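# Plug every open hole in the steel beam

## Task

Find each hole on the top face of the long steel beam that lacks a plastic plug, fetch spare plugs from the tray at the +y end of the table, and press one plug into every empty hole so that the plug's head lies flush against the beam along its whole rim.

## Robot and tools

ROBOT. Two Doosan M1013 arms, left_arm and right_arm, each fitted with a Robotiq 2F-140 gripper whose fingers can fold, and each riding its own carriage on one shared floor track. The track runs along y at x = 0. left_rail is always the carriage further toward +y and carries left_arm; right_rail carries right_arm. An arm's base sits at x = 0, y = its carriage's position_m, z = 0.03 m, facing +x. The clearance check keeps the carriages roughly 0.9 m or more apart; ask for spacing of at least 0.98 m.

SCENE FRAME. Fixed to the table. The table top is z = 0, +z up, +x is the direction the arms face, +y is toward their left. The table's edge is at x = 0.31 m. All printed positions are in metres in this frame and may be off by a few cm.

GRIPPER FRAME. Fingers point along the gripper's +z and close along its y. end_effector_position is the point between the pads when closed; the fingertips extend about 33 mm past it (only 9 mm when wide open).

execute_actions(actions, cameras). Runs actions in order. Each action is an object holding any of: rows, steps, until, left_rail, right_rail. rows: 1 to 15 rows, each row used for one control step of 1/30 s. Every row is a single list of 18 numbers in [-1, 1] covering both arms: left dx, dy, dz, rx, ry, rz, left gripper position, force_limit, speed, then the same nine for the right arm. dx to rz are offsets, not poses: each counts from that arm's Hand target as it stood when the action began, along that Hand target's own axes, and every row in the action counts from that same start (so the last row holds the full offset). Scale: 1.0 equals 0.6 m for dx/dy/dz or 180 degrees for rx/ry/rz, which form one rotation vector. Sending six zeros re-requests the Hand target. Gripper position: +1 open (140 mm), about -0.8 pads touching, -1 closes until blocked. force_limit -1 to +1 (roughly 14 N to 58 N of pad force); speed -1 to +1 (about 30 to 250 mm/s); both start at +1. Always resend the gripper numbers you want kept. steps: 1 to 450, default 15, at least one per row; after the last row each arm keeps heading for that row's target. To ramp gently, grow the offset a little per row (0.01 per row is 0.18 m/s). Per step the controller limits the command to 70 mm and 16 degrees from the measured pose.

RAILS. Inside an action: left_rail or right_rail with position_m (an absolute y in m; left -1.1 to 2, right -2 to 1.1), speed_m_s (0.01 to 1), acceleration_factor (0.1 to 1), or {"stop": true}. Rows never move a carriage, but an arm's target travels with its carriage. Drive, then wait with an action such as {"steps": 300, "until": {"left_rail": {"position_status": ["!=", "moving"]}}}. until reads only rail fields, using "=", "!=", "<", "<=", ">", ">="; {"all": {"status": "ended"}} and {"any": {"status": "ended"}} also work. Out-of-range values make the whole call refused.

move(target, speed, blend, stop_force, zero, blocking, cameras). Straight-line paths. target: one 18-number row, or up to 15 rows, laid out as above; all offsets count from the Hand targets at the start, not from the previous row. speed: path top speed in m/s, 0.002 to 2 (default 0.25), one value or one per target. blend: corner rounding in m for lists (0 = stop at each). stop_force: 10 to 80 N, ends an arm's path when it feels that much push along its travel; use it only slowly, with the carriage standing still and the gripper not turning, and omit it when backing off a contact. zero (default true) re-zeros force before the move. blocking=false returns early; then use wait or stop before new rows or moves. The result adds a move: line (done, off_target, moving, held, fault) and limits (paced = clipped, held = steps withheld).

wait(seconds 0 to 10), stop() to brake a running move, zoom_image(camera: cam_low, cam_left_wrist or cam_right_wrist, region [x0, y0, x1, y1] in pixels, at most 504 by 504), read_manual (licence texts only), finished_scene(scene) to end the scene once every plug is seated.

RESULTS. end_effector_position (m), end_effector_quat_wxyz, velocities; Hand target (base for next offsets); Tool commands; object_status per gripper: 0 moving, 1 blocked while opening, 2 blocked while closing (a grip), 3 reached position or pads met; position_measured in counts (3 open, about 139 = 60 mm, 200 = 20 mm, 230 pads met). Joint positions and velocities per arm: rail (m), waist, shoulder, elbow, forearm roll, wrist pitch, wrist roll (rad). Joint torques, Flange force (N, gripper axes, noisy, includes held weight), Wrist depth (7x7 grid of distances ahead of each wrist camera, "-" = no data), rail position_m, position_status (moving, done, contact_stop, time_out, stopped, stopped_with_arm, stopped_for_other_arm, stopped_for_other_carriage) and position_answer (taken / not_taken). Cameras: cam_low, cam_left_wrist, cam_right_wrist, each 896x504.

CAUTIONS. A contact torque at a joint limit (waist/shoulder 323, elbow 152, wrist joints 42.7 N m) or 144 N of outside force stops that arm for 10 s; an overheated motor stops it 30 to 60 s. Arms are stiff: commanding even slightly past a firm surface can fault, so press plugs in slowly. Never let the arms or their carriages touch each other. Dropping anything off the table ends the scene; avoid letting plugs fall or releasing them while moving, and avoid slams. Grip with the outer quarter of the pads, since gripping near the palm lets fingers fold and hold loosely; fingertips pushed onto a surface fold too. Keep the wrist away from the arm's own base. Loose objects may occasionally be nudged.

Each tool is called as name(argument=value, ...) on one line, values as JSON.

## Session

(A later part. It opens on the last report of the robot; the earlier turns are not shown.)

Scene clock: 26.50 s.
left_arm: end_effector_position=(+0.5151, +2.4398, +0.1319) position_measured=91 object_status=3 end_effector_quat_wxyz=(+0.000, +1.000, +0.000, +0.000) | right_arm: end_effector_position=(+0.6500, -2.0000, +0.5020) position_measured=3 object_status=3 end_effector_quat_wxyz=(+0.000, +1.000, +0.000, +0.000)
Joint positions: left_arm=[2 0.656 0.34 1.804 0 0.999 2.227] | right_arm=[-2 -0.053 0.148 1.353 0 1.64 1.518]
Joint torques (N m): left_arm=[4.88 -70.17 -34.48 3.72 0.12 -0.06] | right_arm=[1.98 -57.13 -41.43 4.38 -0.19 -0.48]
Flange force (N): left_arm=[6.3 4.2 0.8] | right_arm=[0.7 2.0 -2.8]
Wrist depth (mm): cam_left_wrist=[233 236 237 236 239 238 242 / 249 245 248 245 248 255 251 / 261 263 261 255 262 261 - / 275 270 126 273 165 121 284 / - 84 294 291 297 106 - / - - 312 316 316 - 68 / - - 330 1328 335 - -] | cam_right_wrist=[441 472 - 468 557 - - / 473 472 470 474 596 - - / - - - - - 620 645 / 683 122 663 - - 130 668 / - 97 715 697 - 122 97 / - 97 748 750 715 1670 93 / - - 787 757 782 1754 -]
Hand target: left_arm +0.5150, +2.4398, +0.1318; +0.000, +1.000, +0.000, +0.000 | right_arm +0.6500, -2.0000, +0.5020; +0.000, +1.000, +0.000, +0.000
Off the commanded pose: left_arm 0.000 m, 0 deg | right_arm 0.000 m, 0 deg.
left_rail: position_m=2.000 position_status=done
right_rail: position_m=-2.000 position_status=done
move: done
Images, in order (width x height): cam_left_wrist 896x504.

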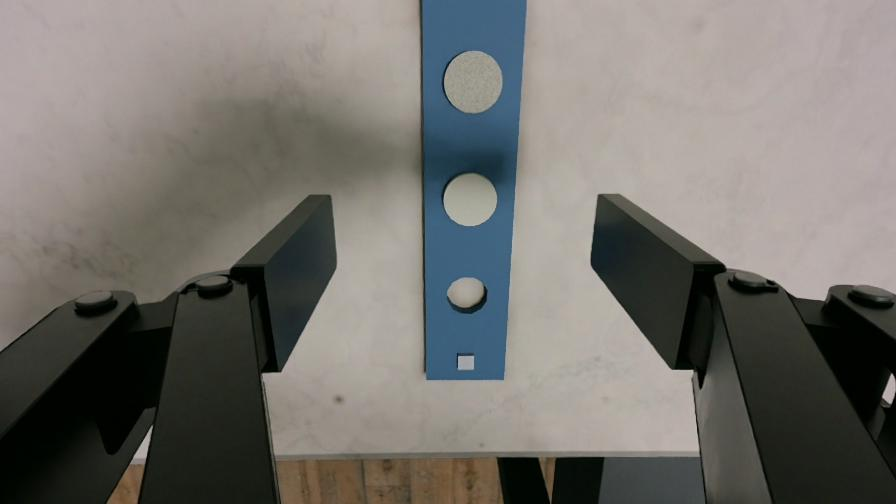

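zoom_image(camera="cam_left_wrist", region=[410, 160, 530, 390])

move(target=[-0.01,0.015,0.083,0,0,0,0.3,1,1,0,0,0,0,0,0,1,1,1], cameras=["cam_left_wrist"])

Scaled by 2.191.

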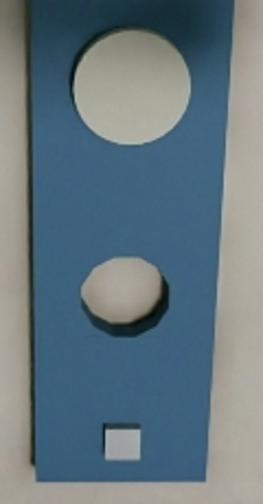

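Scene clock: 28.33 s.
left_arm: end_effector_position=(+0.5090, +2.4308, +0.0821) position_measured=91 object_status=3 end_effector_quat_wxyz=(+0.000, +1.000, +0.000, +0.000) | right_arm: end_effector_position=(+0.6500, -2.0000, +0.5020) position_measured=3 object_status=3 end_effector_quat_wxyz=(+0.000, +1.000, +0.000, +0.000)
Joint positions: left_arm=[2 0.651 0.374 1.863 0 0.905 2.221] | right_arm=[-2 -0.053 0.148 1.353 0 1.64 1.518]
Joint torques (N m): left_arm=[4.84 -71.57 -32.79 3.45 0.16 -0.04] | right_arm=[2.48 -57.1 -41.93 4.42 -0.21 -0.42]
Flange force (N): left_arm=[6.0 4.6 2.3] | right_arm=[-0.4 3.5 -1.9]
Wrist depth (mm): cam_left_wrist=[191 192 192 184 194 195 195 / 203 202 202 198 204 - 206 / 211 211 213 204 213 216 216 / 224 222 220 220 222 223 230 / - 84 238 235 242 106 - / - - 255 250 256 - 68 / - - 281 273 276 - -] | cam_right_wrist=[442 448 443 - - - 582 / 471 467 463 472 - - 605 / 490 633 - - 627 663 - / - 132 - - - 130 - / - 97 797 - - 122 97 / - 112 715 739 764 1682 93 / - - 818 762 782 1780 -]
Hand target: left_arm +0.5090, +2.4308, +0.0820; +0.000, +1.000, +0.000, +0.000 | right_arm +0.6500, -2.0000, +0.5020; +0.000, +1.000, +0.000, +0.000
Off the commanded pose: left_arm 0.000 m, 0 deg | right_arm 0.000 m, 0 deg.
left_rail: position_m=2.000 position_status=done
right_rail: position_m=-2.000 position_status=done
move: done
Images, in order (width x height): cam_left_wrist 896x504.

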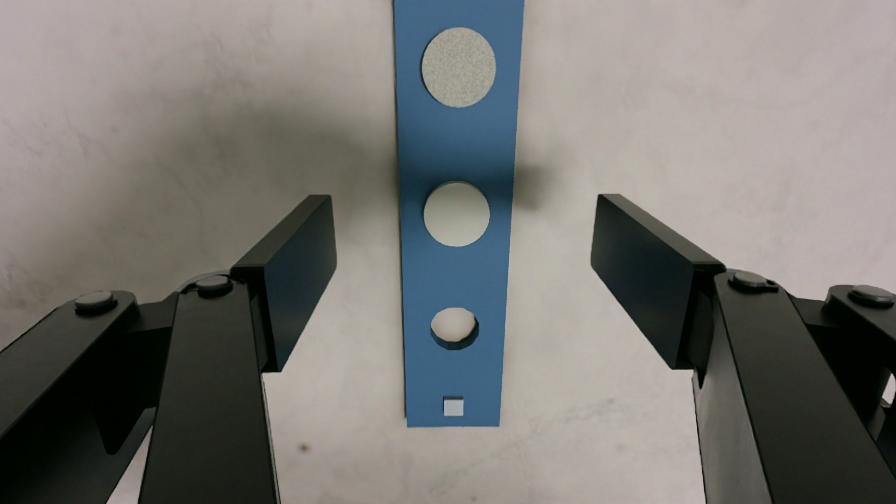

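move(target=[0,0,0,0,0,0,-1,-1,0,0,0,0,0,0,0,1,1,1], cameras=["cam_left_wrist"])

move(target=[0,0,0.04,0,0,0,-1,-1,0,0,0,0,0,0,0,1,1,1], speed=0.015, stop_force=10, zero=true, cameras=["cam_left_wrist"])

Scene clock: 29.73 s.
left_arm: end_effector_position=(+0.5090, +2.4308, +0.0820) position_measured=233 object_status=0 end_effector_quat_wxyz=(+0.000, +1.000, +0.000, +0.000) | right_arm: end_effector_position=(+0.6500, -2.0000, +0.5020) position_measured=3 object_status=3 end_effector_quat_wxyz=(+0.000, +1.000, +0.000, +0.000)
Joint positions: left_arm=[2 0.651 0.374 1.863 0 0.905 2.221] | right_arm=[-2 -0.053 0.148 1.353 0 1.64 1.518]
Joint torques (N m): left_arm=[4.84 -71.38 -32.44 3.42 0.11 -0.03] | right_arm=[2.11 -55.98 -41.53 4.39 -0.2 -0.43]
Flange force (N): left_arm=[6.5 4.2 1.9] | right_arm=[-1.4 2.5 -2.5]
Wrist depth (mm): cam_left_wrist=[191 192 192 184 194 195 195 / 199 201 202 197 204 206 206 / - 212 213 204 215 216 216 / 223 225 223 116 224 231 230 / 236 234 84 84 84 236 244 / - - - - - - 255 / - - - - - - -] | cam_right_wrist=[439 - 456 451 - - 572 / 466 474 467 470 - - 592 / - - - - - - - / - 122 - 713 - 130 - / - 97 657 719 - 122 98 / - 104 748 755 748 1670 93 / - 827 777 760 782 1780 -]
Hand target: left_arm +0.5090, +2.4308, +0.0820; +0.000, +1.000, +0.000, +0.000 | right_arm +0.6500, -2.0000, +0.5020; +0.000, +1.000, +0.000, +0.000
Off the commanded pose: left_arm 0.000 m, 0 deg | right_arm 0.000 m, 0 deg.
left_rail: position_m=2.000 position_status=done
right_rail: position_m=-2.000 position_status=done
move: done
Images, in order (width x height): cam_left_wrist 896x504.

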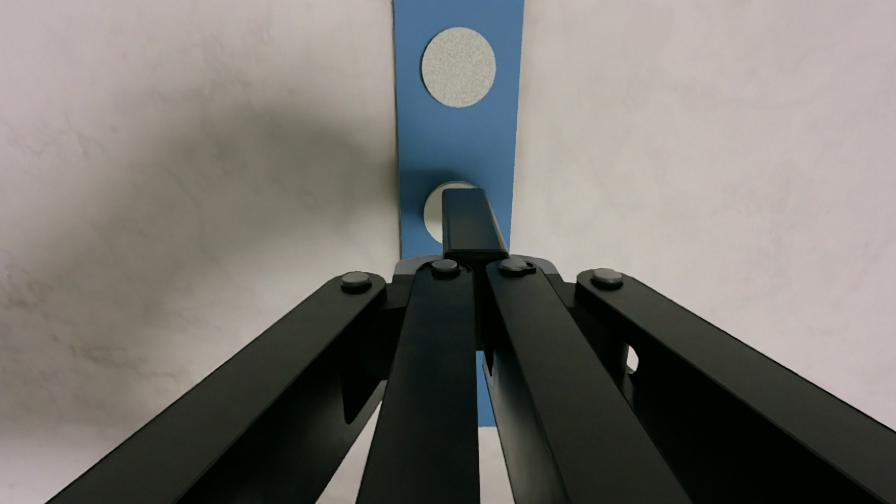

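Scene clock: 32.13 s.
left_arm: end_effector_position=(+0.5090, +2.4308, +0.0580) position_measured=233 object_status=3 end_effector_quat_wxyz=(+0.000, +1.000, +0.000, +0.000) | right_arm: end_effector_position=(+0.6500, -2.0000, +0.5020) position_measured=3 object_status=3 end_effector_quat_wxyz=(+0.000, +1.000, +0.000, +0.000)
Joint positions: left_arm=[2 0.651 0.399 1.879 0 0.864 2.221] | right_arm=[-2 -0.053 0.148 1.353 0 1.64 1.518]
Joint torques (N m): left_arm=[4.7 -72.82 -31.41 3.28 0.12 0.01] | right_arm=[1.62 -56.97 -41.46 4.57 -0.18 -0.37]
Flange force (N): left_arm=[6.1 4.3 2.0] | right_arm=[0.3 1.8 -2.8]
Wrist depth (mm): cam_left_wrist=[170 171 172 161 171 173 175 / 178 181 180 173 180 182 182 / 186 188 189 180 190 191 193 / 198 199 198 116 199 203 202 / 211 - 84 84 84 210 220 / 221 - - - - - 227 / - - - - - - -] | cam_right_wrist=[453 589 441 457 566 579 - / 471 466 468 470 588 592 - / - - 654 637 622 647 - / - 122 654 - 637 139 - / - 97 - - 724 122 97 / - 97 767 753 739 1648 93 / - 810 782 762 767 1754 -]
Hand target: left_arm +0.5090, +2.4308, +0.0580; +0.000, +1.000, +0.000, +0.000 | right_arm +0.6500, -2.0000, +0.5020; +0.000, +1.000, +0.000, +0.000
Off the commanded pose: left_arm 0.000 m, 0 deg | right_arm 0.000 m, 0 deg.
left_rail: position_m=2.000 position_status=done
right_rail: position_m=-2.000 position_status=done
move: done
Images, in order (width x height): cam_left_wrist 896x504.

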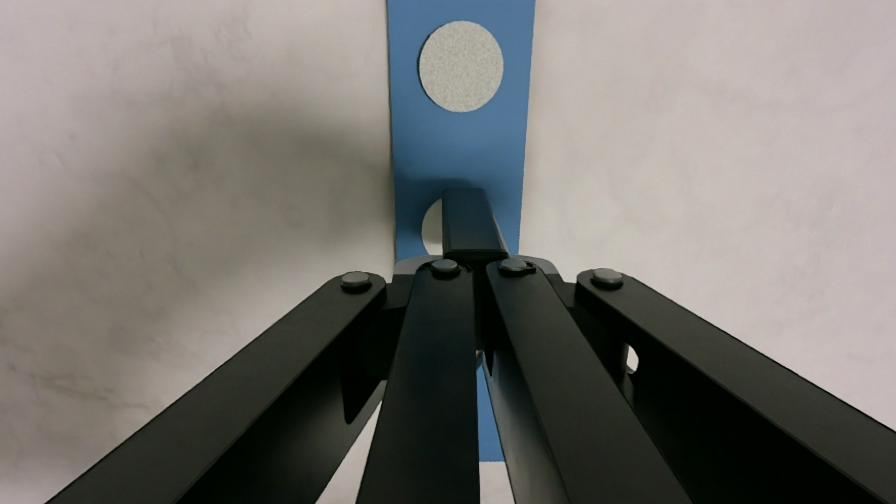

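move(target=[-0.0083,0,0.0,0,0,0,-1,-1,0,0,0,0,0,0,0,1,1,1], cameras=[])

move(target=[0,0,0.033,0,0,0,-1,-1,0,0,0,0,0,0,0,1,1,1], speed=0.01, stop_force=10, cameras=["cam_left_wrist"])

Scene clock: 33.50 s.
left_arm: end_effector_position=(+0.5041, +2.4308, +0.0580) position_measured=233 object_status=3 end_effector_quat_wxyz=(+0.000, +1.000, +0.000, +0.000) | right_arm: end_effector_position=(+0.6500, -2.0000, +0.5020) position_measured=3 object_status=3 end_effector_quat_wxyz=(+0.000, +1.000, +0.000, +0.000)
Joint positions: left_arm=[2 0.655 0.394 1.886 0 0.861 2.226] | right_arm=[-2 -0.053 0.148 1.353 0 1.64 1.518]
Joint torques (N m): left_arm=[5.54 -71.36 -31.05 3.29 0.17 -0.02] | right_arm=[1.53 -56.5 -41.62 4.39 -0.2 -0.41]
Flange force (N): left_arm=[6.4 5.7 0.6] | right_arm=[-0.7 1.7 -2.4]
Wrist depth (mm): cam_left_wrist=[166 169 171 161 172 172 175 / 178 178 181 172 179 181 179 / - 188 189 180 191 192 192 / 199 199 198 116 199 203 204 / 210 209 84 84 84 210 216 / 220 - - - - - 225 / - - - - - - -] | cam_right_wrist=[455 455 - 456 - - - / 475 467 483 467 - - - / - 643 - - - 608 - / - 132 610 645 - 139 - / - 97 677 - - 122 98 / - 104 750 737 728 1682 93 / - 816 792 753 782 1793 -]
Hand target: left_arm +0.5040, +2.4308, +0.0580; +0.000, +1.000, +0.000, +0.000 | right_arm +0.6500, -2.0000, +0.5020; +0.000, +1.000, +0.000, +0.000
Off the commanded pose: left_arm 0.000 m, 0 deg | right_arm 0.000 m, 0 deg.
left_rail: position_m=2.000 position_status=done
right_rail: position_m=-2.000 position_status=done
move: done
No camera images: "cameras" was empty.

Scene clock: 35.20 s.
left_arm: end_effector_position=(+0.5041, +2.4308, +0.0474) position_measured=233 object_status=3 end_effector_quat_wxyz=(+0.000, +1.000, +0.000, +0.000) | right_arm: end_effector_position=(+0.6500, -2.0000, +0.5020) position_measured=3 object_status=3 end_effector_quat_wxyz=(+0.000, +1.000, +0.000, +0.000)
Joint positions: left_arm=[2 0.655 0.406 1.893 0 0.842 2.226] | right_arm=[-2 -0.053 0.148 1.353 0 1.64 1.518]
Joint torques (N m): left_arm=[4.88 -58.44 -24.87 3.46 -1.57 0.04] | right_arm=[1.83 -56.44 -41.54 4.47 -0.15 -0.47]
Flange force (N): left_arm=[2.4 7.9 -20.9] | right_arm=[-0.6 2.4 -2.6]
Wrist depth (mm): cam_left_wrist=[160 161 161 151 163 163 166 / 169 169 169 163 169 171 172 / 177 178 178 169 178 180 183 / 188 188 187 116 189 192 192 / 198 197 84 84 84 198 204 / 208 - - - - - 215 / - - - - - - -] | cam_right_wrist=[454 - 474 553 - - 585 / 474 476 460 473 567 - - / 632 - - - - - - / - 121 - - - 130 108 / - 97 - - - 122 97 / - 97 724 674 757 1659 93 / - 792 755 757 784 1767 -]
Hand target: left_arm +0.5041, +2.4308, +0.0474; +0.000, +1.000, +0.000, +0.000 (not the last commanded pose) | right_arm +0.6500, -2.0000, +0.5020; +0.000, +1.000, +0.000, +0.000
Off the commanded pose: left_arm 0.009 m, 0 deg | right_arm 0.000 m, 0 deg.
left_rail: position_m=2.000 position_status=done
right_rail: position_m=-2.000 position_status=done
move: contact (left_arm)
Images, in order (width x height): cam_left_wrist 896x504.

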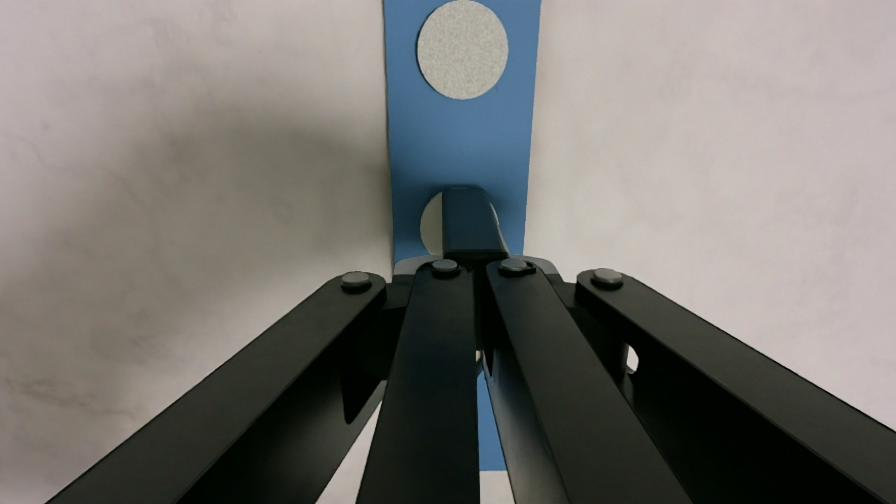

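move(target=[[0,0,-0.02,0,0,0,-1,-1,0,0,0,0,0,0,0,1,1,1],[0,-0.0017,-0.02,0,0,0,-0.26,-1,0,0,0,0,0,0,0,1,1,1],[0,-0.0017,0.005,0,0,0,-0.26,-1,0,0,0,0,0,0,0,1,1,1]], speed=[0.1,0.05,0.03], cameras=["cam_left_wrist"])

move(target=[0,0,0,0,0,0,-1,0,-1,0,0,0,0,0,0,1,1,1], cameras=["cam_left_wrist"])

Scene clock: 38.07 s.
left_arm: end_effector_position=(+0.5041, +2.4318, +0.0445) position_measured=162 object_status=3 end_effector_quat_wxyz=(+0.000, +1.000, +0.000, +0.000) | right_arm: end_effector_position=(+0.6500, -2.0000, +0.5020) position_measured=3 object_status=3 end_effector_quat_wxyz=(+0.000, +1.000, +0.000, +0.000)
Joint positions: left_arm=[2 0.656 0.41 1.893 0 0.838 2.227] | right_arm=[-2 -0.053 0.148 1.353 0 1.64 1.518]
Joint torques (N m): left_arm=[4.81 -73.44 -30.55 3.22 0.37 -0.01] | right_arm=[2.01 -56.65 -41.72 4.49 -0.14 -0.49]
Flange force (N): left_arm=[6.3 4.2 2.2] | right_arm=[-0.5 2.9 -2.1]
Wrist depth (mm): cam_left_wrist=[157 158 158 149 160 163 161 / 165 166 166 160 167 170 170 / 175 175 175 167 176 177 179 / 186 185 181 172 146 186 188 / 195 - 108 189 124 85 202 / - - - 206 - - - / - - - 216 - - -] | cam_right_wrist=[- 434 435 453 - - - / 467 473 461 472 - - - / 632 487 583 - - 619 - / 666 132 - - 672 130 - / - 97 697 - 739 122 98 / - 97 717 746 746 1648 93 / - 835 730 760 792 1754 -]
Hand target: left_arm +0.5041, +2.4318, +0.0444; +0.000, +1.000, +0.000, +0.000 | right_arm +0.6500, -2.0000, +0.5020; +0.000, +1.000, +0.000, +0.000
Off the commanded pose: left_arm 0.000 m, 0 deg | right_arm 0.000 m, 0 deg.
left_rail: position_m=2.000 position_status=done
right_rail: position_m=-2.000 position_status=done
move: done
Images, in order (width x height): cam_left_wrist 896x504.

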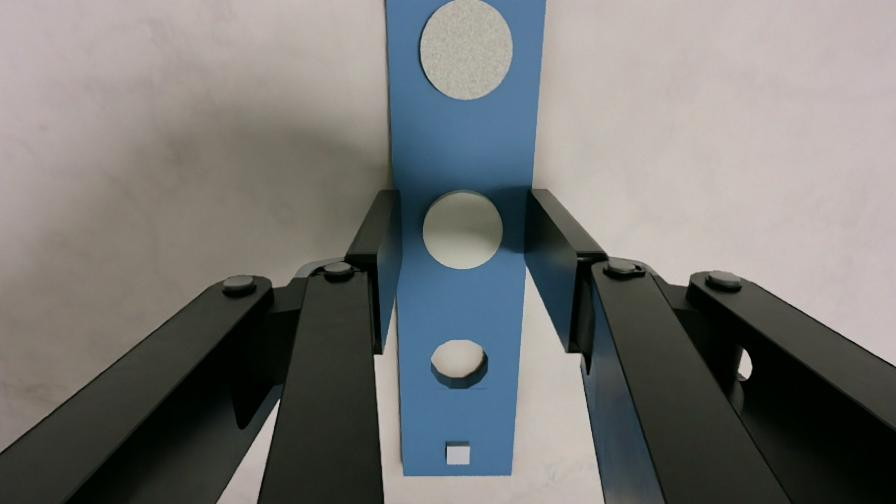

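Scene clock: 39.23 s.
left_arm: end_effector_position=(+0.5041, +2.4318, +0.0444) position_measured=194 object_status=0 end_effector_quat_wxyz=(+0.000, +1.000, +0.000, +0.000) | right_arm: end_effector_position=(+0.6500, -2.0000, +0.5020) position_measured=3 object_status=3 end_effector_quat_wxyz=(+0.000, +1.000, +0.000, +0.000)
Joint positions: left_arm=[2 0.656 0.411 1.893 0 0.838 2.227] | right_arm=[-2 -0.053 0.148 1.353 0 1.64 1.518]
Joint torques (N m): left_arm=[4.36 -66.87 -27.15 3.11 -0.03 -0.02] | right_arm=[1.92 -57.32 -41.26 4.5 -0.19 -0.46]
Flange force (N): left_arm=[5.3 4.3 -7.4] | right_arm=[1.4 2.1 -3.1]
Wrist depth (mm): cam_left_wrist=[158 158 157 148 159 160 161 / 165 166 166 159 167 168 168 / 174 174 175 166 177 175 178 / 186 185 183 171 183 187 191 / 197 - - 185 89 89 200 / - - - - - - 68 / - - - 215 - - -] | cam_right_wrist=[455 452 458 459 564 - - / 470 471 471 470 647 - 625 / 630 - - - - - - / 668 121 677 - - 130 661 / - 97 719 - - 122 98 / - 104 750 741 750 1682 93 / - 862 816 760 777 1767 -]
Hand target: left_arm +0.5041, +2.4318, +0.0444; +0.000, +1.000, +0.000, +0.000 | right_arm +0.6500, -2.0000, +0.5020; +0.000, +1.000, +0.000, +0.000
Off the commanded pose: left_arm 0.000 m, 0 deg | right_arm 0.000 m, 0 deg.
left_rail: position_m=2.000 position_status=done
right_rail: position_m=-2.000 position_status=done
move: done
Images, in order (width x height): cam_left_wrist 896x504.

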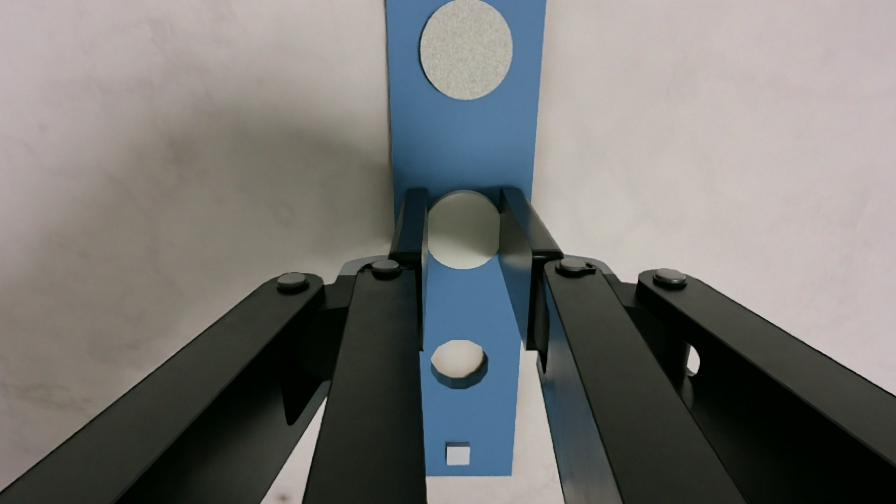

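wait(seconds=0.5, cameras=["cam_left_wrist"])

zoom_image(camera="cam_left_wrist", region=[380, 170, 540, 370])

Scene clock: 40.03 s.
left_arm: end_effector_position=(+0.5041, +2.4318, +0.0444) position_measured=194 object_status=2 end_effector_quat_wxyz=(+0.000, +1.000, +0.000, +0.000) | right_arm: end_effector_position=(+0.6500, -2.0000, +0.5020) position_measured=3 object_status=3 end_effector_quat_wxyz=(+0.000, +1.000, +0.000, +0.000)
Joint positions: left_arm=[2 0.656 0.411 1.893 0 0.838 2.227] | right_arm=[-2 -0.053 0.148 1.353 0 1.64 1.518]
Joint torques (N m): left_arm=[4.56 -66.91 -27.1 3.14 -0.02 -0.04] | right_arm=[2.08 -56.78 -41.44 4.51 -0.22 -0.46]
Flange force (N): left_arm=[5.6 4.4 -7.2] | right_arm=[0.1 2.5 -2.8]
Wrist depth (mm): cam_left_wrist=[158 158 158 148 159 161 161 / 165 166 166 160 168 168 169 / 176 174 176 166 176 178 178 / 186 184 183 169 183 186 191 / 195 - - 186 89 84 200 / - - - 204 - - 68 / - - - 214 - - -] | cam_right_wrist=[561 464 - - 576 - 542 / - 468 475 467 608 - 599 / - - - - 637 - 588 / - 121 - 689 675 130 659 / - 97 - - - 122 98 / - 104 750 755 753 1670 93 / - 818 792 753 779 1767 -]
Hand target: left_arm +0.5041, +2.4318, +0.0444; +0.000, +1.000, +0.000, +0.000 | right_arm +0.6500, -2.0000, +0.5020; +0.000, +1.000, +0.000, +0.000
Tool commands: left_gripper/position=-1.0 left_gripper/force_limit=+0.0 left_gripper/speed=-1.0 right_gripper/position=+1.0 right_gripper/force_limit=+1.0 right_gripper/speed=+1.0
Off the commanded pose: left_arm 0.000 m, 0 deg | right_arm 0.000 m, 0 deg.
left_rail: position_m=2.000 position_status=done
right_rail: position_m=-2.000 position_status=done
wait: 0.50 s; at rest from the start
Images, in order (width x height): cam_left_wrist 896x504.

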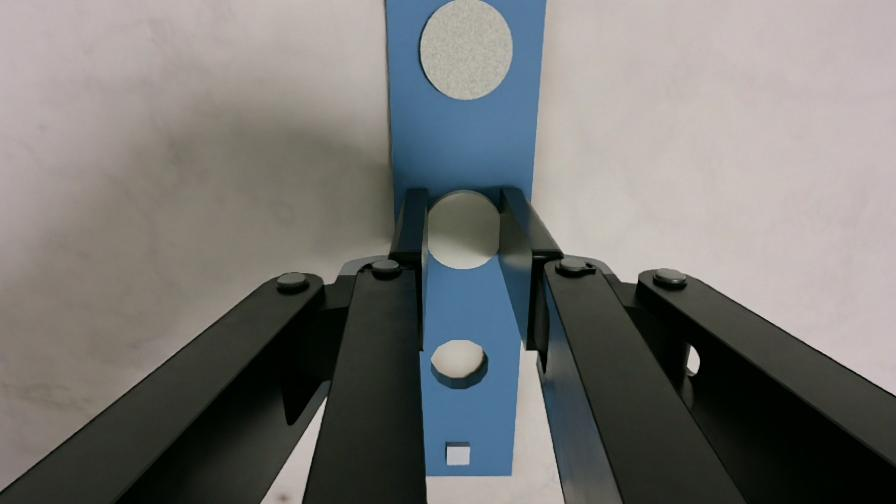

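Scaled by 2.520.

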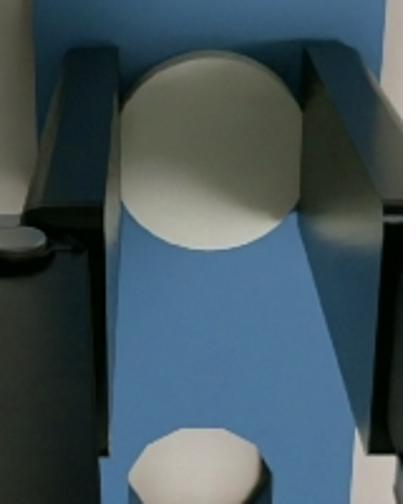

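move(target=[0,0,-0.3,0,0,0,-1,0,-1,0,0,0,0,0,0,1,1,1], speed=0.15, cameras=["cam_left_wrist"])

zoom_image(camera="cam_left_wrist", region=[380, 150, 540, 350])

Scene clock: 42.00 s.
left_arm: end_effector_position=(+0.5041, +2.4318, +0.2243) position_measured=194 object_status=2 end_effector_quat_wxyz=(+0.000, +1.000, +0.000, +0.000) | right_arm: end_effector_position=(+0.6500, -2.0000, +0.5020) position_measured=3 object_status=3 end_effector_quat_wxyz=(+0.000, +1.000, +0.000, +0.000)
Joint positions: left_arm=[2 0.656 0.248 1.741 0 1.153 2.227] | right_arm=[-2 -0.053 0.148 1.353 0 1.64 1.518]
Joint torques (N m): left_arm=[4.69 -64.31 -38.35 3.98 0.34 -0.02] | right_arm=[2.15 -57 -41.33 4.4 -0.2 -0.39]
Flange force (N): left_arm=[5.2 5.0 2.1] | right_arm=[0.7 2.7 -3.0]
Wrist depth (mm): cam_left_wrist=[316 316 - 314 323 323 322 / 334 337 336 331 336 339 343 / 351 355 356 347 357 - - / 374 - 95 169 369 385 380 / 1161 - - 392 89 89 405 / - - - 1269 - - - / - - - - - - -] | cam_right_wrist=[- 456 457 454 - - - / 466 478 467 467 571 - - / 617 635 - 613 617 - 590 / - 121 - - - 130 664 / - 97 - - - 122 103 / - 97 760 721 711 1648 93 / - - 784 757 792 1767 -]
Hand target: left_arm +0.5041, +2.4318, +0.2244; +0.000, +1.000, +0.000, +0.000 | right_arm +0.6500, -2.0000, +0.5020; +0.000, +1.000, +0.000, +0.000
Off the commanded pose: left_arm 0.000 m, 0 deg | right_arm 0.000 m, 0 deg.
left_rail: position_m=2.000 position_status=done
right_rail: position_m=-2.000 position_status=done
move: done
Images, in order (width x height): cam_left_wrist 896x504.

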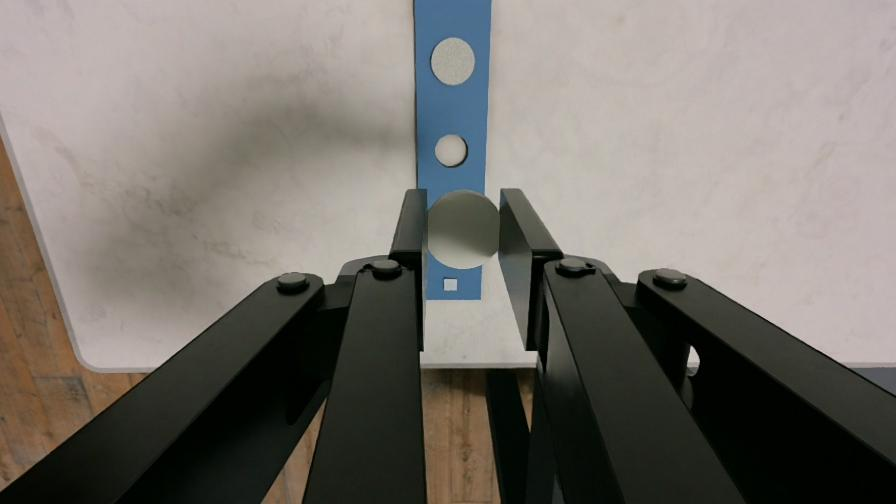

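Scaled by 2.520.

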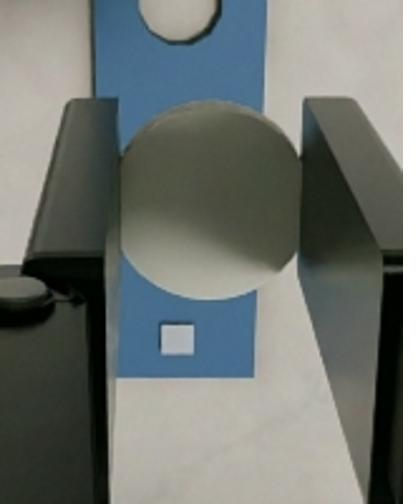

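move(target=[0.167,0.7197,-0.21,0,0,0,-1,0,-1,0,0,0,0,0,0,1,1,1], speed=0.3, cameras=[])

execute_actions(actions=[{"left_rail":{"position_m":-0.742,"acceleration_factor":0.5},"steps":400,"until":{"all":{"status":"ended"}}}], cameras=["cam_left_wrist"])

Scene clock: 44.67 s.
left_arm: end_effector_position=(+0.6042, +2.0001, +0.3503) position_measured=194 object_status=2 end_effector_quat_wxyz=(+0.000, +1.000, +0.000, +0.000) | right_arm: end_effector_position=(+0.6500, -2.0000, +0.5020) position_measured=3 object_status=3 end_effector_quat_wxyz=(+0.000, +1.000, +0.000, +0.000)
Joint positions: left_arm=[2 -0.057 0.091 1.69 0 1.36 1.514] | right_arm=[-2 -0.053 0.148 1.353 0 1.64 1.518]
Joint torques (N m): left_arm=[3.79 -49.81 -40.57 4.31 0.12 -0.06] | right_arm=[2.12 -56.56 -41.43 4.44 -0.1 -0.4]
Flange force (N): left_arm=[-0.5 6.1 0.3] | right_arm=[-0.5 2.6 -2.7]
Wrist depth (mm): cam_left_wrist=[430 - - 436 434 320 315 / 448 456 453 460 454 - - / - - - 466 - - - / - - - 169 123 516 - / - - - - 89 87 - / - - - - - - - / - - - 583 - - -] | cam_right_wrist=[454 473 - 480 - - - / 467 466 462 467 - - - / - 640 602 - - - - / - 132 - 664 - 130 - / - 97 - 691 - 122 98 / - 104 753 719 748 1670 93 / - - 782 762 779 1742 -]
Hand target: left_arm +0.6043, +2.0000, +0.3504; +0.000, +1.000, +0.000, +0.000 | right_arm +0.6500, -2.0000, +0.5020; +0.000, +1.000, +0.000, +0.000
Off the commanded pose: left_arm 0.000 m, 0 deg | right_arm 0.000 m, 0 deg.
left_rail: position_m=2.000 position_status=done
right_rail: position_m=-2.000 position_status=done
move: done
No camera images: "cameras" was empty.

Scene clock: 48.77 s.
left_arm: end_effector_position=(+0.6043, -0.7419, +0.3504) position_measured=194 object_status=2 end_effector_quat_wxyz=(+0.000, +1.000, +0.000, +0.000) | right_arm: end_effector_position=(+0.6500, -2.0000, +0.5020) position_measured=3 object_status=3 end_effector_quat_wxyz=(+0.000, +1.000, +0.000, +0.000)
Joint positions: left_arm=[-0.742 -0.057 0.092 1.69 0 1.36 1.514] | right_arm=[-2 -0.053 0.148 1.353 0 1.64 1.518]
Joint torques (N m): left_arm=[4.77 -50.41 -40.71 4.29 0.05 -0.04] | right_arm=[2.07 -56.65 -41.69 4.51 -0.17 -0.46]
Flange force (N): left_arm=[0.6 8.0 1.0] | right_arm=[-0.7 2.2 -2.3]
Wrist depth (mm): cam_left_wrist=[- 310 307 306 - 311 314 / - 317 - 464 - - 458 / - 475 - 455 500 - 501 / - 490 - 169 122 - - / - - - - 89 84 - / - - - - - - - / - - - 581 - - -] | cam_right_wrist=[- 457 - - 574 559 - / 471 469 469 468 - - - / - - - 527 - - - / - 121 - - - 130 632 / - 97 - - - 122 97 / - 757 734 777 753 1636 93 / - 764 764 753 777 1780 -]
Hand target: left_arm +0.6043, -0.7419, +0.3504; +0.000, +1.000, +0.000, +0.000 | right_arm +0.6500, -2.0000, +0.5020; +0.000, +1.000, +0.000, +0.000
Tool commands: left_gripper/position=-1.0 left_gripper/force_limit=+0.0 left_gripper/speed=-1.0 right_gripper/position=+1.0 right_gripper/force_limit=+1.0 right_gripper/speed=+1.0
Off the commanded pose: left_arm 0.000 m, 0 deg | right_arm 0.000 m, 0 deg.
left_rail: position_m=-0.742 position_status=done
right_rail: position_m=-2.000 position_status=done
Images, in order (width x height): cam_left_wrist 896x504.

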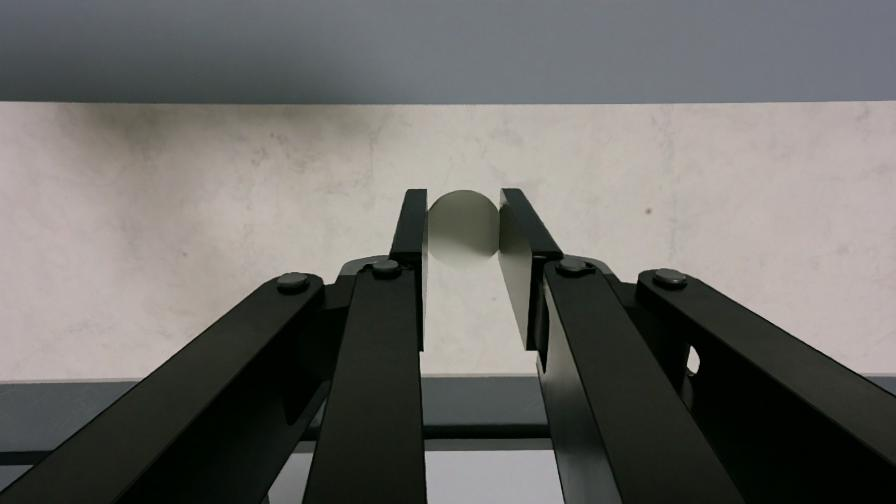

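move(target=[0.11,0,0.09,0,0,0,-1,0,-1,0,0,0,0,0,0,1,1,1], cameras=["cam_left_wrist"])

Scene clock: 49.83 s.
left_arm: end_effector_position=(+0.6702, -0.7420, +0.2964) position_measured=194 object_status=2 end_effector_quat_wxyz=(+0.000, +1.000, +0.000, +0.000) | right_arm: end_effector_position=(+0.6500, -2.0000, +0.5020) position_measured=3 object_status=3 end_effector_quat_wxyz=(+0.000, +1.000, +0.000, +0.000)
Joint positions: left_arm=[-0.742 -0.051 0.217 1.642 0 1.282 1.519] | right_arm=[-2 -0.053 0.148 1.353 0 1.64 1.518]
Joint torques (N m): left_arm=[4.82 -63 -39.62 4.17 0 0] | right_arm=[2.44 -56.17 -41.47 4.44 -0.17 -0.55]
Flange force (N): left_arm=[1.7 7.2 0.4] | right_arm=[-1.0 2.7 -2.6]
Wrist depth (mm): cam_left_wrist=[259 258 260 259 261 262 264 / 264 273 272 273 274 276 - / 287 286 290 282 287 287 294 / 436 - - 169 123 - 467 / - - - 479 89 84 - / - - - - - - - / - - - - - - -] | cam_right_wrist=[- 436 462 447 - - - / - 467 471 464 - - 595 / - 647 - 625 - - - / - 132 647 - - 139 - / - 97 674 - - 122 98 / - 97 794 772 753 1682 93 / - - 764 757 779 1754 -]
Hand target: left_arm +0.6703, -0.7420, +0.2964; +0.000, +1.000, +0.000, +0.000 | right_arm +0.6500, -2.0000, +0.5020; +0.000, +1.000, +0.000, +0.000
Off the commanded pose: left_arm 0.000 m, 0 deg | right_arm 0.000 m, 0 deg.
left_rail: position_m=-0.742 position_status=done
right_rail: position_m=-2.000 position_status=done
move: done
Images, in order (width x height): cam_left_wrist 896x504.

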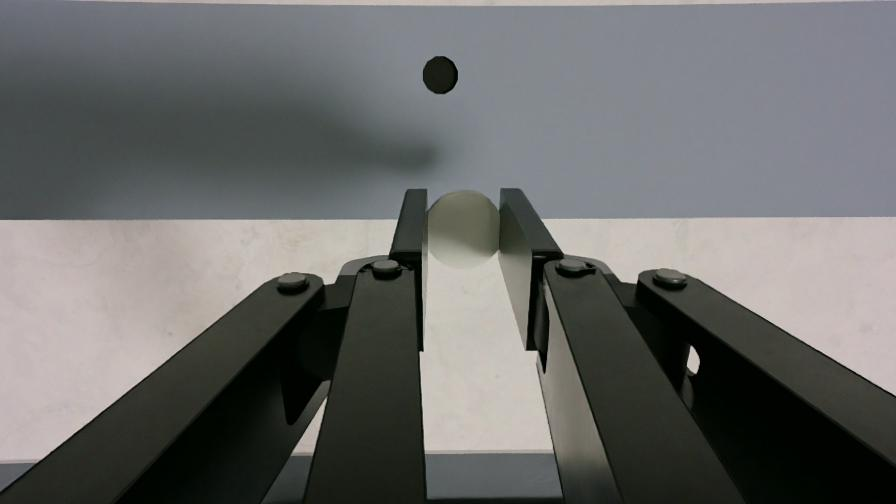

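move(target=[0.05,-0.0145,0.13,0,0,0,-1,0,-1,0,0,0,0,0,0,1,1,1], cameras=["cam_left_wrist"])

Scene clock: 51.43 s.
left_arm: end_effector_position=(+0.7002, -0.7333, +0.2185) position_measured=194 object_status=2 end_effector_quat_wxyz=(+0.000, +1.000, +0.000, +0.000) | right_arm: end_effector_position=(+0.6500, -2.0000, +0.5020) position_measured=3 object_status=3 end_effector_quat_wxyz=(+0.000, +1.000, +0.000, +0.000)
Joint positions: left_arm=[-0.742 -0.037 0.306 1.675 0 1.161 1.534] | right_arm=[-2 -0.053 0.148 1.353 0 1.64 1.518]
Joint torques (N m): left_arm=[4.68 -71.38 -38.14 4.01 -0.1 -0.03] | right_arm=[1.64 -56.76 -41.63 4.38 -0.19 -0.57]
Flange force (N): left_arm=[4.0 6.8 2.0] | right_arm=[-0.1 2.0 -2.3]
Wrist depth (mm): cam_left_wrist=[308 312 314 312 308 313 317 / 198 198 199 200 200 199 200 / 208 206 210 208 210 212 215 / 215 - 218 169 219 221 225 / - - - 234 89 84 236 / - - - - - - - / - - - - - - -] | cam_right_wrist=[- - - 447 - - - / 466 468 466 466 598 608 - / 635 - - - 638 - - / 681 121 721 - 659 130 - / - 97 699 703 703 122 98 / - 112 767 757 730 1670 93 / - 810 784 757 792 1742 -]
Hand target: left_arm +0.7003, -0.7333, +0.2184; +0.000, +1.000, +0.000, +0.000 | right_arm +0.6500, -2.0000, +0.5020; +0.000, +1.000, +0.000, +0.000
Off the commanded pose: left_arm 0.000 m, 0 deg | right_arm 0.000 m, 0 deg.
left_rail: position_m=-0.742 position_status=done
right_rail: position_m=-2.000 position_status=done
move: done
Images, in order (width x height): cam_left_wrist 896x504.

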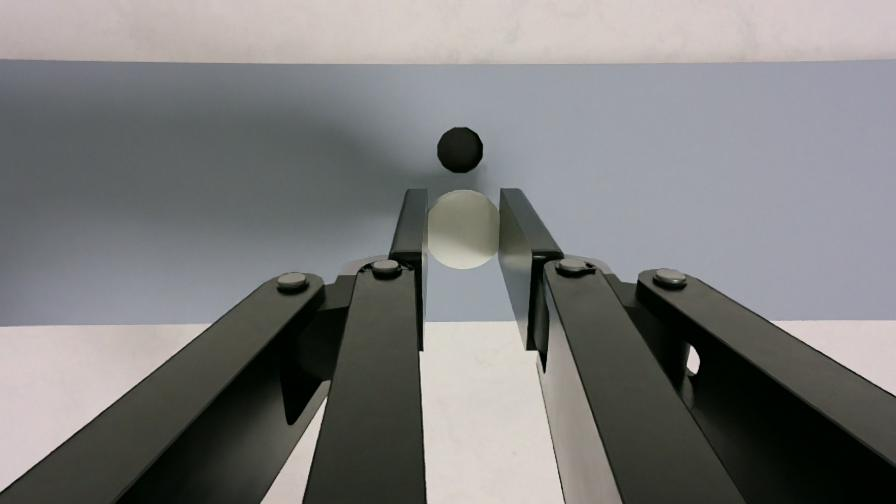

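move(target=[0.0,0,0.031,0,0,0,-1,0,-1,0,0,0,0,0,0,1,1,1], speed=0.1, cameras=["cam_left_wrist"])

zoom_image(camera="cam_left_wrist", region=[380, 120, 540, 280])

Scene clock: 52.73 s.
left_arm: end_effector_position=(+0.7003, -0.7333, +0.1999) position_measured=194 object_status=2 end_effector_quat_wxyz=(+0.000, +1.000, +0.000, +0.000) | right_arm: end_effector_position=(+0.6500, -2.0000, +0.5020) position_measured=3 object_status=3 end_effector_quat_wxyz=(+0.000, +1.000, +0.000, +0.000)
Joint positions: left_arm=[-0.742 -0.037 0.318 1.694 0 1.129 1.534] | right_arm=[-2 -0.053 0.148 1.353 0 1.64 1.518]
Joint torques (N m): left_arm=[4.7 -71.4 -37.94 3.99 0.03 -0.02] | right_arm=[1.76 -56.96 -41.52 4.44 -0.17 -0.42]
Flange force (N): left_arm=[1.8 6.7 2.0] | right_arm=[0.2 2.2 -2.6]
Wrist depth (mm): cam_left_wrist=[293 292 295 296 296 300 300 / 180 181 181 181 182 183 182 / 189 191 192 190 192 193 194 / 195 201 199 169 127 205 204 / 213 - - 89 89 87 - / - - - 398 - - - / - - - - - - -] | cam_right_wrist=[- - - 463 564 574 579 / 470 467 478 469 570 602 592 / 630 - 616 649 - 604 - / - 121 672 - - 130 - / - 97 717 - - 130 98 / - 103 755 757 767 1682 93 / - - 799 755 782 1754 -]
Hand target: left_arm +0.7003, -0.7333, +0.1998; +0.000, +1.000, +0.000, +0.000 | right_arm +0.6500, -2.0000, +0.5020; +0.000, +1.000, +0.000, +0.000
Off the commanded pose: left_arm 0.000 m, 0 deg | right_arm 0.000 m, 0 deg.
left_rail: position_m=-0.742 position_status=done
right_rail: position_m=-2.000 position_status=done
move: done
Images, in order (width x height): cam_left_wrist 896x504.

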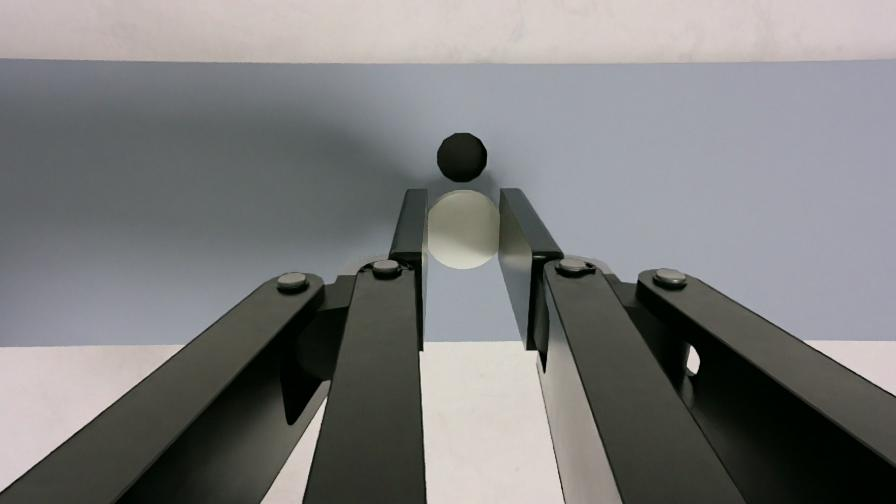

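Scaled by 3.150.

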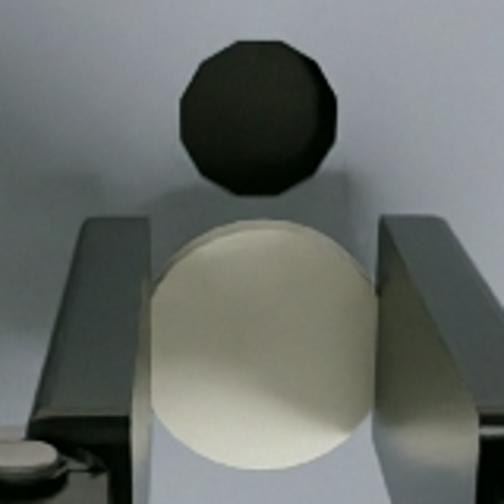

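move(target=[0.0375,0,0,0,0,0,-1,0,-1,0,0,0,0,0,0,1,1,1], speed=0.05, cameras=["cam_left_wrist"])

move(target=[0,0,0.035,0,0,0,-1,0,-1,0,0,0,0,0,0,1,1,1], speed=0.01, stop_force=12, cameras=["cam_left_wrist"])

Scene clock: 54.67 s.
left_arm: end_effector_position=(+0.7227, -0.7333, +0.1998) position_measured=194 object_status=2 end_effector_quat_wxyz=(+0.000, +1.000, +0.000, +0.000) | right_arm: end_effector_position=(+0.6500, -2.0000, +0.5020) position_measured=3 object_status=3 end_effector_quat_wxyz=(+0.000, +1.000, +0.000, +0.000)
Joint positions: left_arm=[-0.742 -0.036 0.352 1.648 0 1.142 1.535] | right_arm=[-2 -0.053 0.148 1.353 0 1.64 1.518]
Joint torques (N m): left_arm=[4.62 -73.86 -36.49 3.95 0.07 -0.03] | right_arm=[2 -56.89 -41.53 4.5 -0.16 -0.37]
Flange force (N): left_arm=[3.7 6.3 -0.3] | right_arm=[0.1 2.4 -2.5]
Wrist depth (mm): cam_left_wrist=[298 297 - 295 300 301 302 / 304 307 306 308 309 310 248 / 189 190 193 189 192 193 194 / 200 201 199 169 198 204 204 / 212 - - 207 89 87 - / - - - - - - 68 / - - - - - - -] | cam_right_wrist=[444 454 451 458 - - - / - 469 464 466 - 605 586 / - - - - - - 628 / 664 121 654 - - 139 - / - 97 715 - - 122 103 / - 97 743 748 757 1670 93 / - - 767 762 782 1729 -]
Hand target: left_arm +0.7228, -0.7333, +0.1998; +0.000, +1.000, +0.000, +0.000 | right_arm +0.6500, -2.0000, +0.5020; +0.000, +1.000, +0.000, +0.000
Off the commanded pose: left_arm 0.000 m, 0 deg | right_arm 0.000 m, 0 deg.
left_rail: position_m=-0.742 position_status=done
right_rail: position_m=-2.000 position_status=done
move: done
Images, in order (width x height): cam_left_wrist 896x504.

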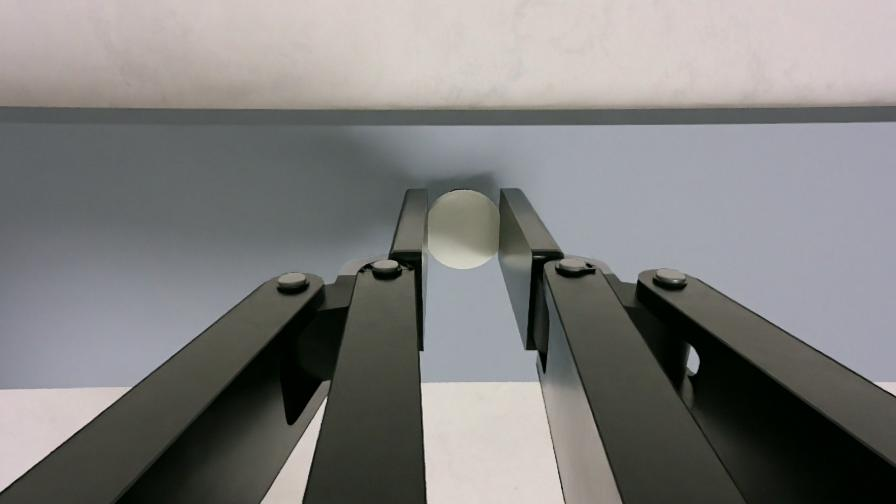

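Scene clock: 57.33 s.
left_arm: end_effector_position=(+0.7228, -0.7333, +0.1795) position_measured=194 object_status=2 end_effector_quat_wxyz=(+0.000, +1.000, +0.000, +0.000) | right_arm: end_effector_position=(+0.6500, -2.0000, +0.5020) position_measured=3 object_status=3 end_effector_quat_wxyz=(+0.000, +1.000, +0.000, +0.000)
Joint positions: left_arm=[-0.742 -0.036 0.366 1.668 0 1.108 1.535] | right_arm=[-2 -0.053 0.148 1.353 0 1.64 1.518]
Joint torques (N m): left_arm=[7.18 -60.34 -32.29 5.02 -3.01 0.01] | right_arm=[1.78 -56.71 -41.61 4.38 -0.22 -0.47]
Flange force (N): left_arm=[-7.7 10.0 -19.4] | right_arm=[-0.3 2.1 -2.5]
Wrist depth (mm): cam_left_wrist=[274 279 280 282 281 281 283 / 185 191 288 290 294 193 187 / 169 168 170 170 170 172 173 / 181 180 178 160 178 182 183 / 189 - - 188 89 89 195 / - - - 202 - - 68 / - - - 398 - - -] | cam_right_wrist=[440 - 453 459 - - - / 470 471 478 468 - - - / 637 - - - - - - / - 121 699 - 675 130 645 / - 97 693 - - 122 97 / - 104 734 762 753 1682 93 / - - 732 755 779 1742 -]
Hand target: left_arm +0.7228, -0.7333, +0.1795; +0.000, +1.000, +0.000, +0.000 (not the last commanded pose) | right_arm +0.6500, -2.0000, +0.5020; +0.000, +1.000, +0.000, +0.000
Off the commanded pose: left_arm 0.001 m, 0 deg | right_arm 0.000 m, 0 deg.
left_rail: position_m=-0.742 position_status=done
right_rail: position_m=-2.000 position_status=done
move: contact (left_arm)
Images, in order (width x height): cam_left_wrist 896x504.

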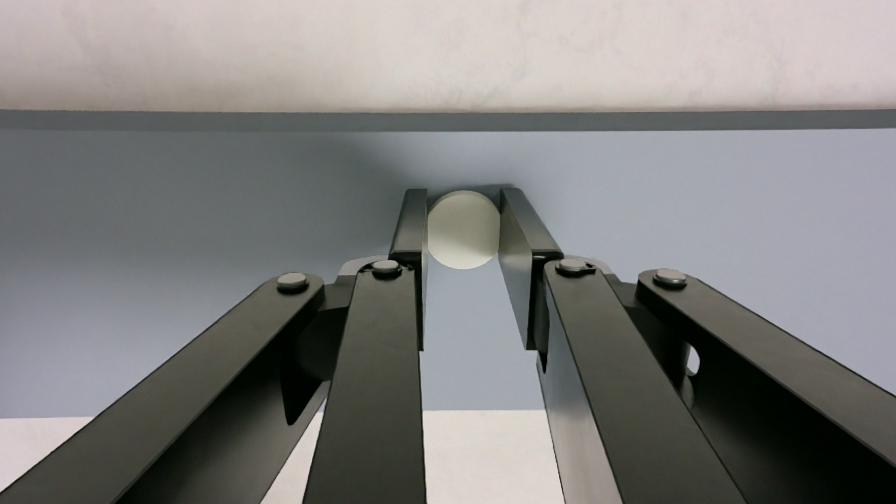

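zoom_image(camera="cam_left_wrist", region=[400, 160, 530, 290])

Scaled by 3.877.

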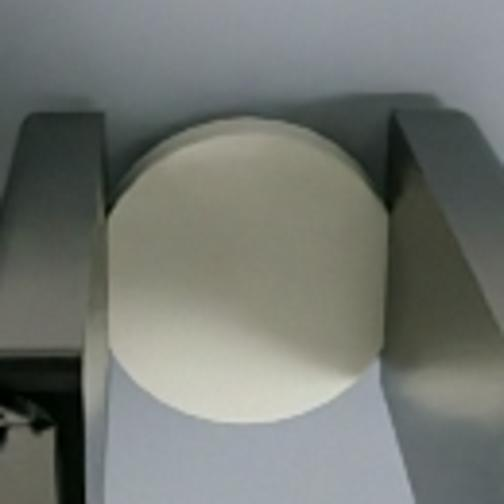

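move(target=[0,0,0.01,0,0,0,-1,0,-1,0,0,0,0,0,0,1,1,1], speed=0.01, stop_force=30, cameras=["cam_left_wrist"])

zoom_image(camera="cam_left_wrist", region=[400, 160, 530, 290])

Scene clock: 58.90 s.
left_arm: end_effector_position=(+0.7229, -0.7333, +0.1753) position_measured=194 object_status=2 end_effector_quat_wxyz=(+0.000, +1.000, +0.000, +0.000) | right_arm: end_effector_position=(+0.6500, -2.0000, +0.5020) position_measured=3 object_status=3 end_effector_quat_wxyz=(+0.000, +1.000, +0.000, +0.000)
Joint positions: left_arm=[-0.742 -0.036 0.369 1.672 0 1.101 1.535] | right_arm=[-2 -0.053 0.148 1.353 0 1.64 1.518]
Joint torques (N m): left_arm=[6.25 -33.19 -18 4.85 -5.66 -0.02] | right_arm=[1.71 -57.24 -41.41 4.38 -0.14 -0.42]
Flange force (N): left_arm=[-15.5 8.9 -57.2] | right_arm=[1.1 2.5 -2.7]
Wrist depth (mm): cam_left_wrist=[274 274 276 277 278 279 281 / 286 283 285 286 198 289 288 / 166 166 167 165 166 168 169 / 175 176 173 168 174 178 179 / 186 - - 183 89 89 190 / - - - 200 - - 68 / - - - - - - -] | cam_right_wrist=[450 - - 456 - - - / 468 475 469 472 588 - - / - 611 - - 642 - - / - 132 - - - 130 - / - 97 741 - - 122 97 / - 755 764 746 711 1693 93 / - 821 802 755 782 1754 -]
Hand target: left_arm +0.7229, -0.7333, +0.1753; +0.000, +1.000, +0.000, +0.000 (not the last commanded pose) | right_arm +0.6500, -2.0000, +0.5020; +0.000, +1.000, +0.000, +0.000
Off the commanded pose: left_arm 0.002 m, 0 deg | right_arm 0.000 m, 0 deg.
left_rail: position_m=-0.742 position_status=done
right_rail: position_m=-2.000 position_status=done
move: contact (left_arm)
Images, in order (width x height): cam_left_wrist 896x504.

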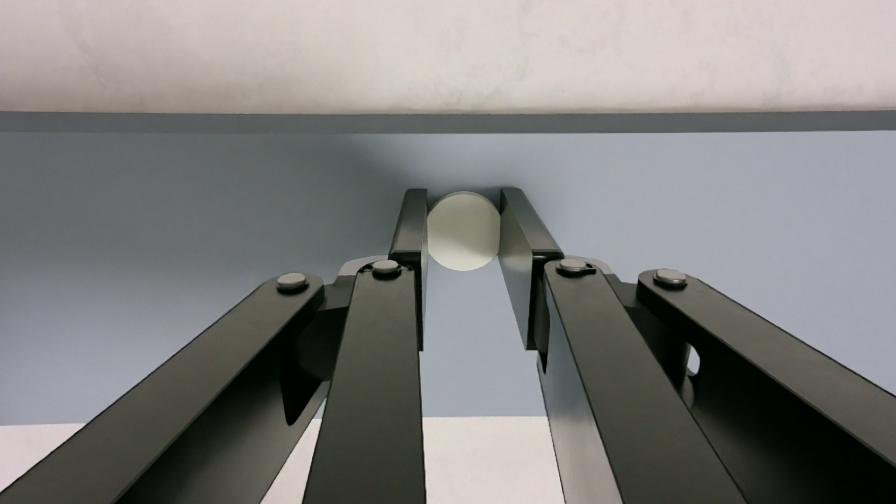

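Scaled by 3.877.

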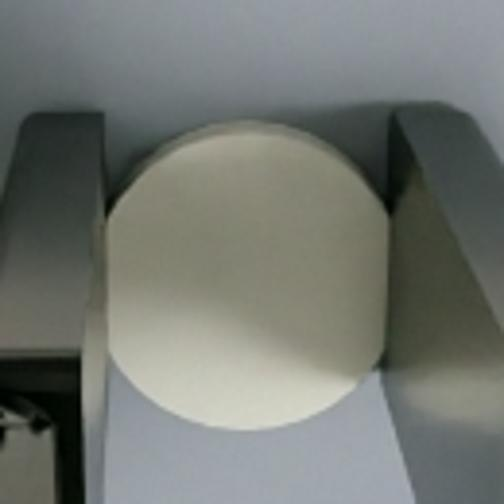

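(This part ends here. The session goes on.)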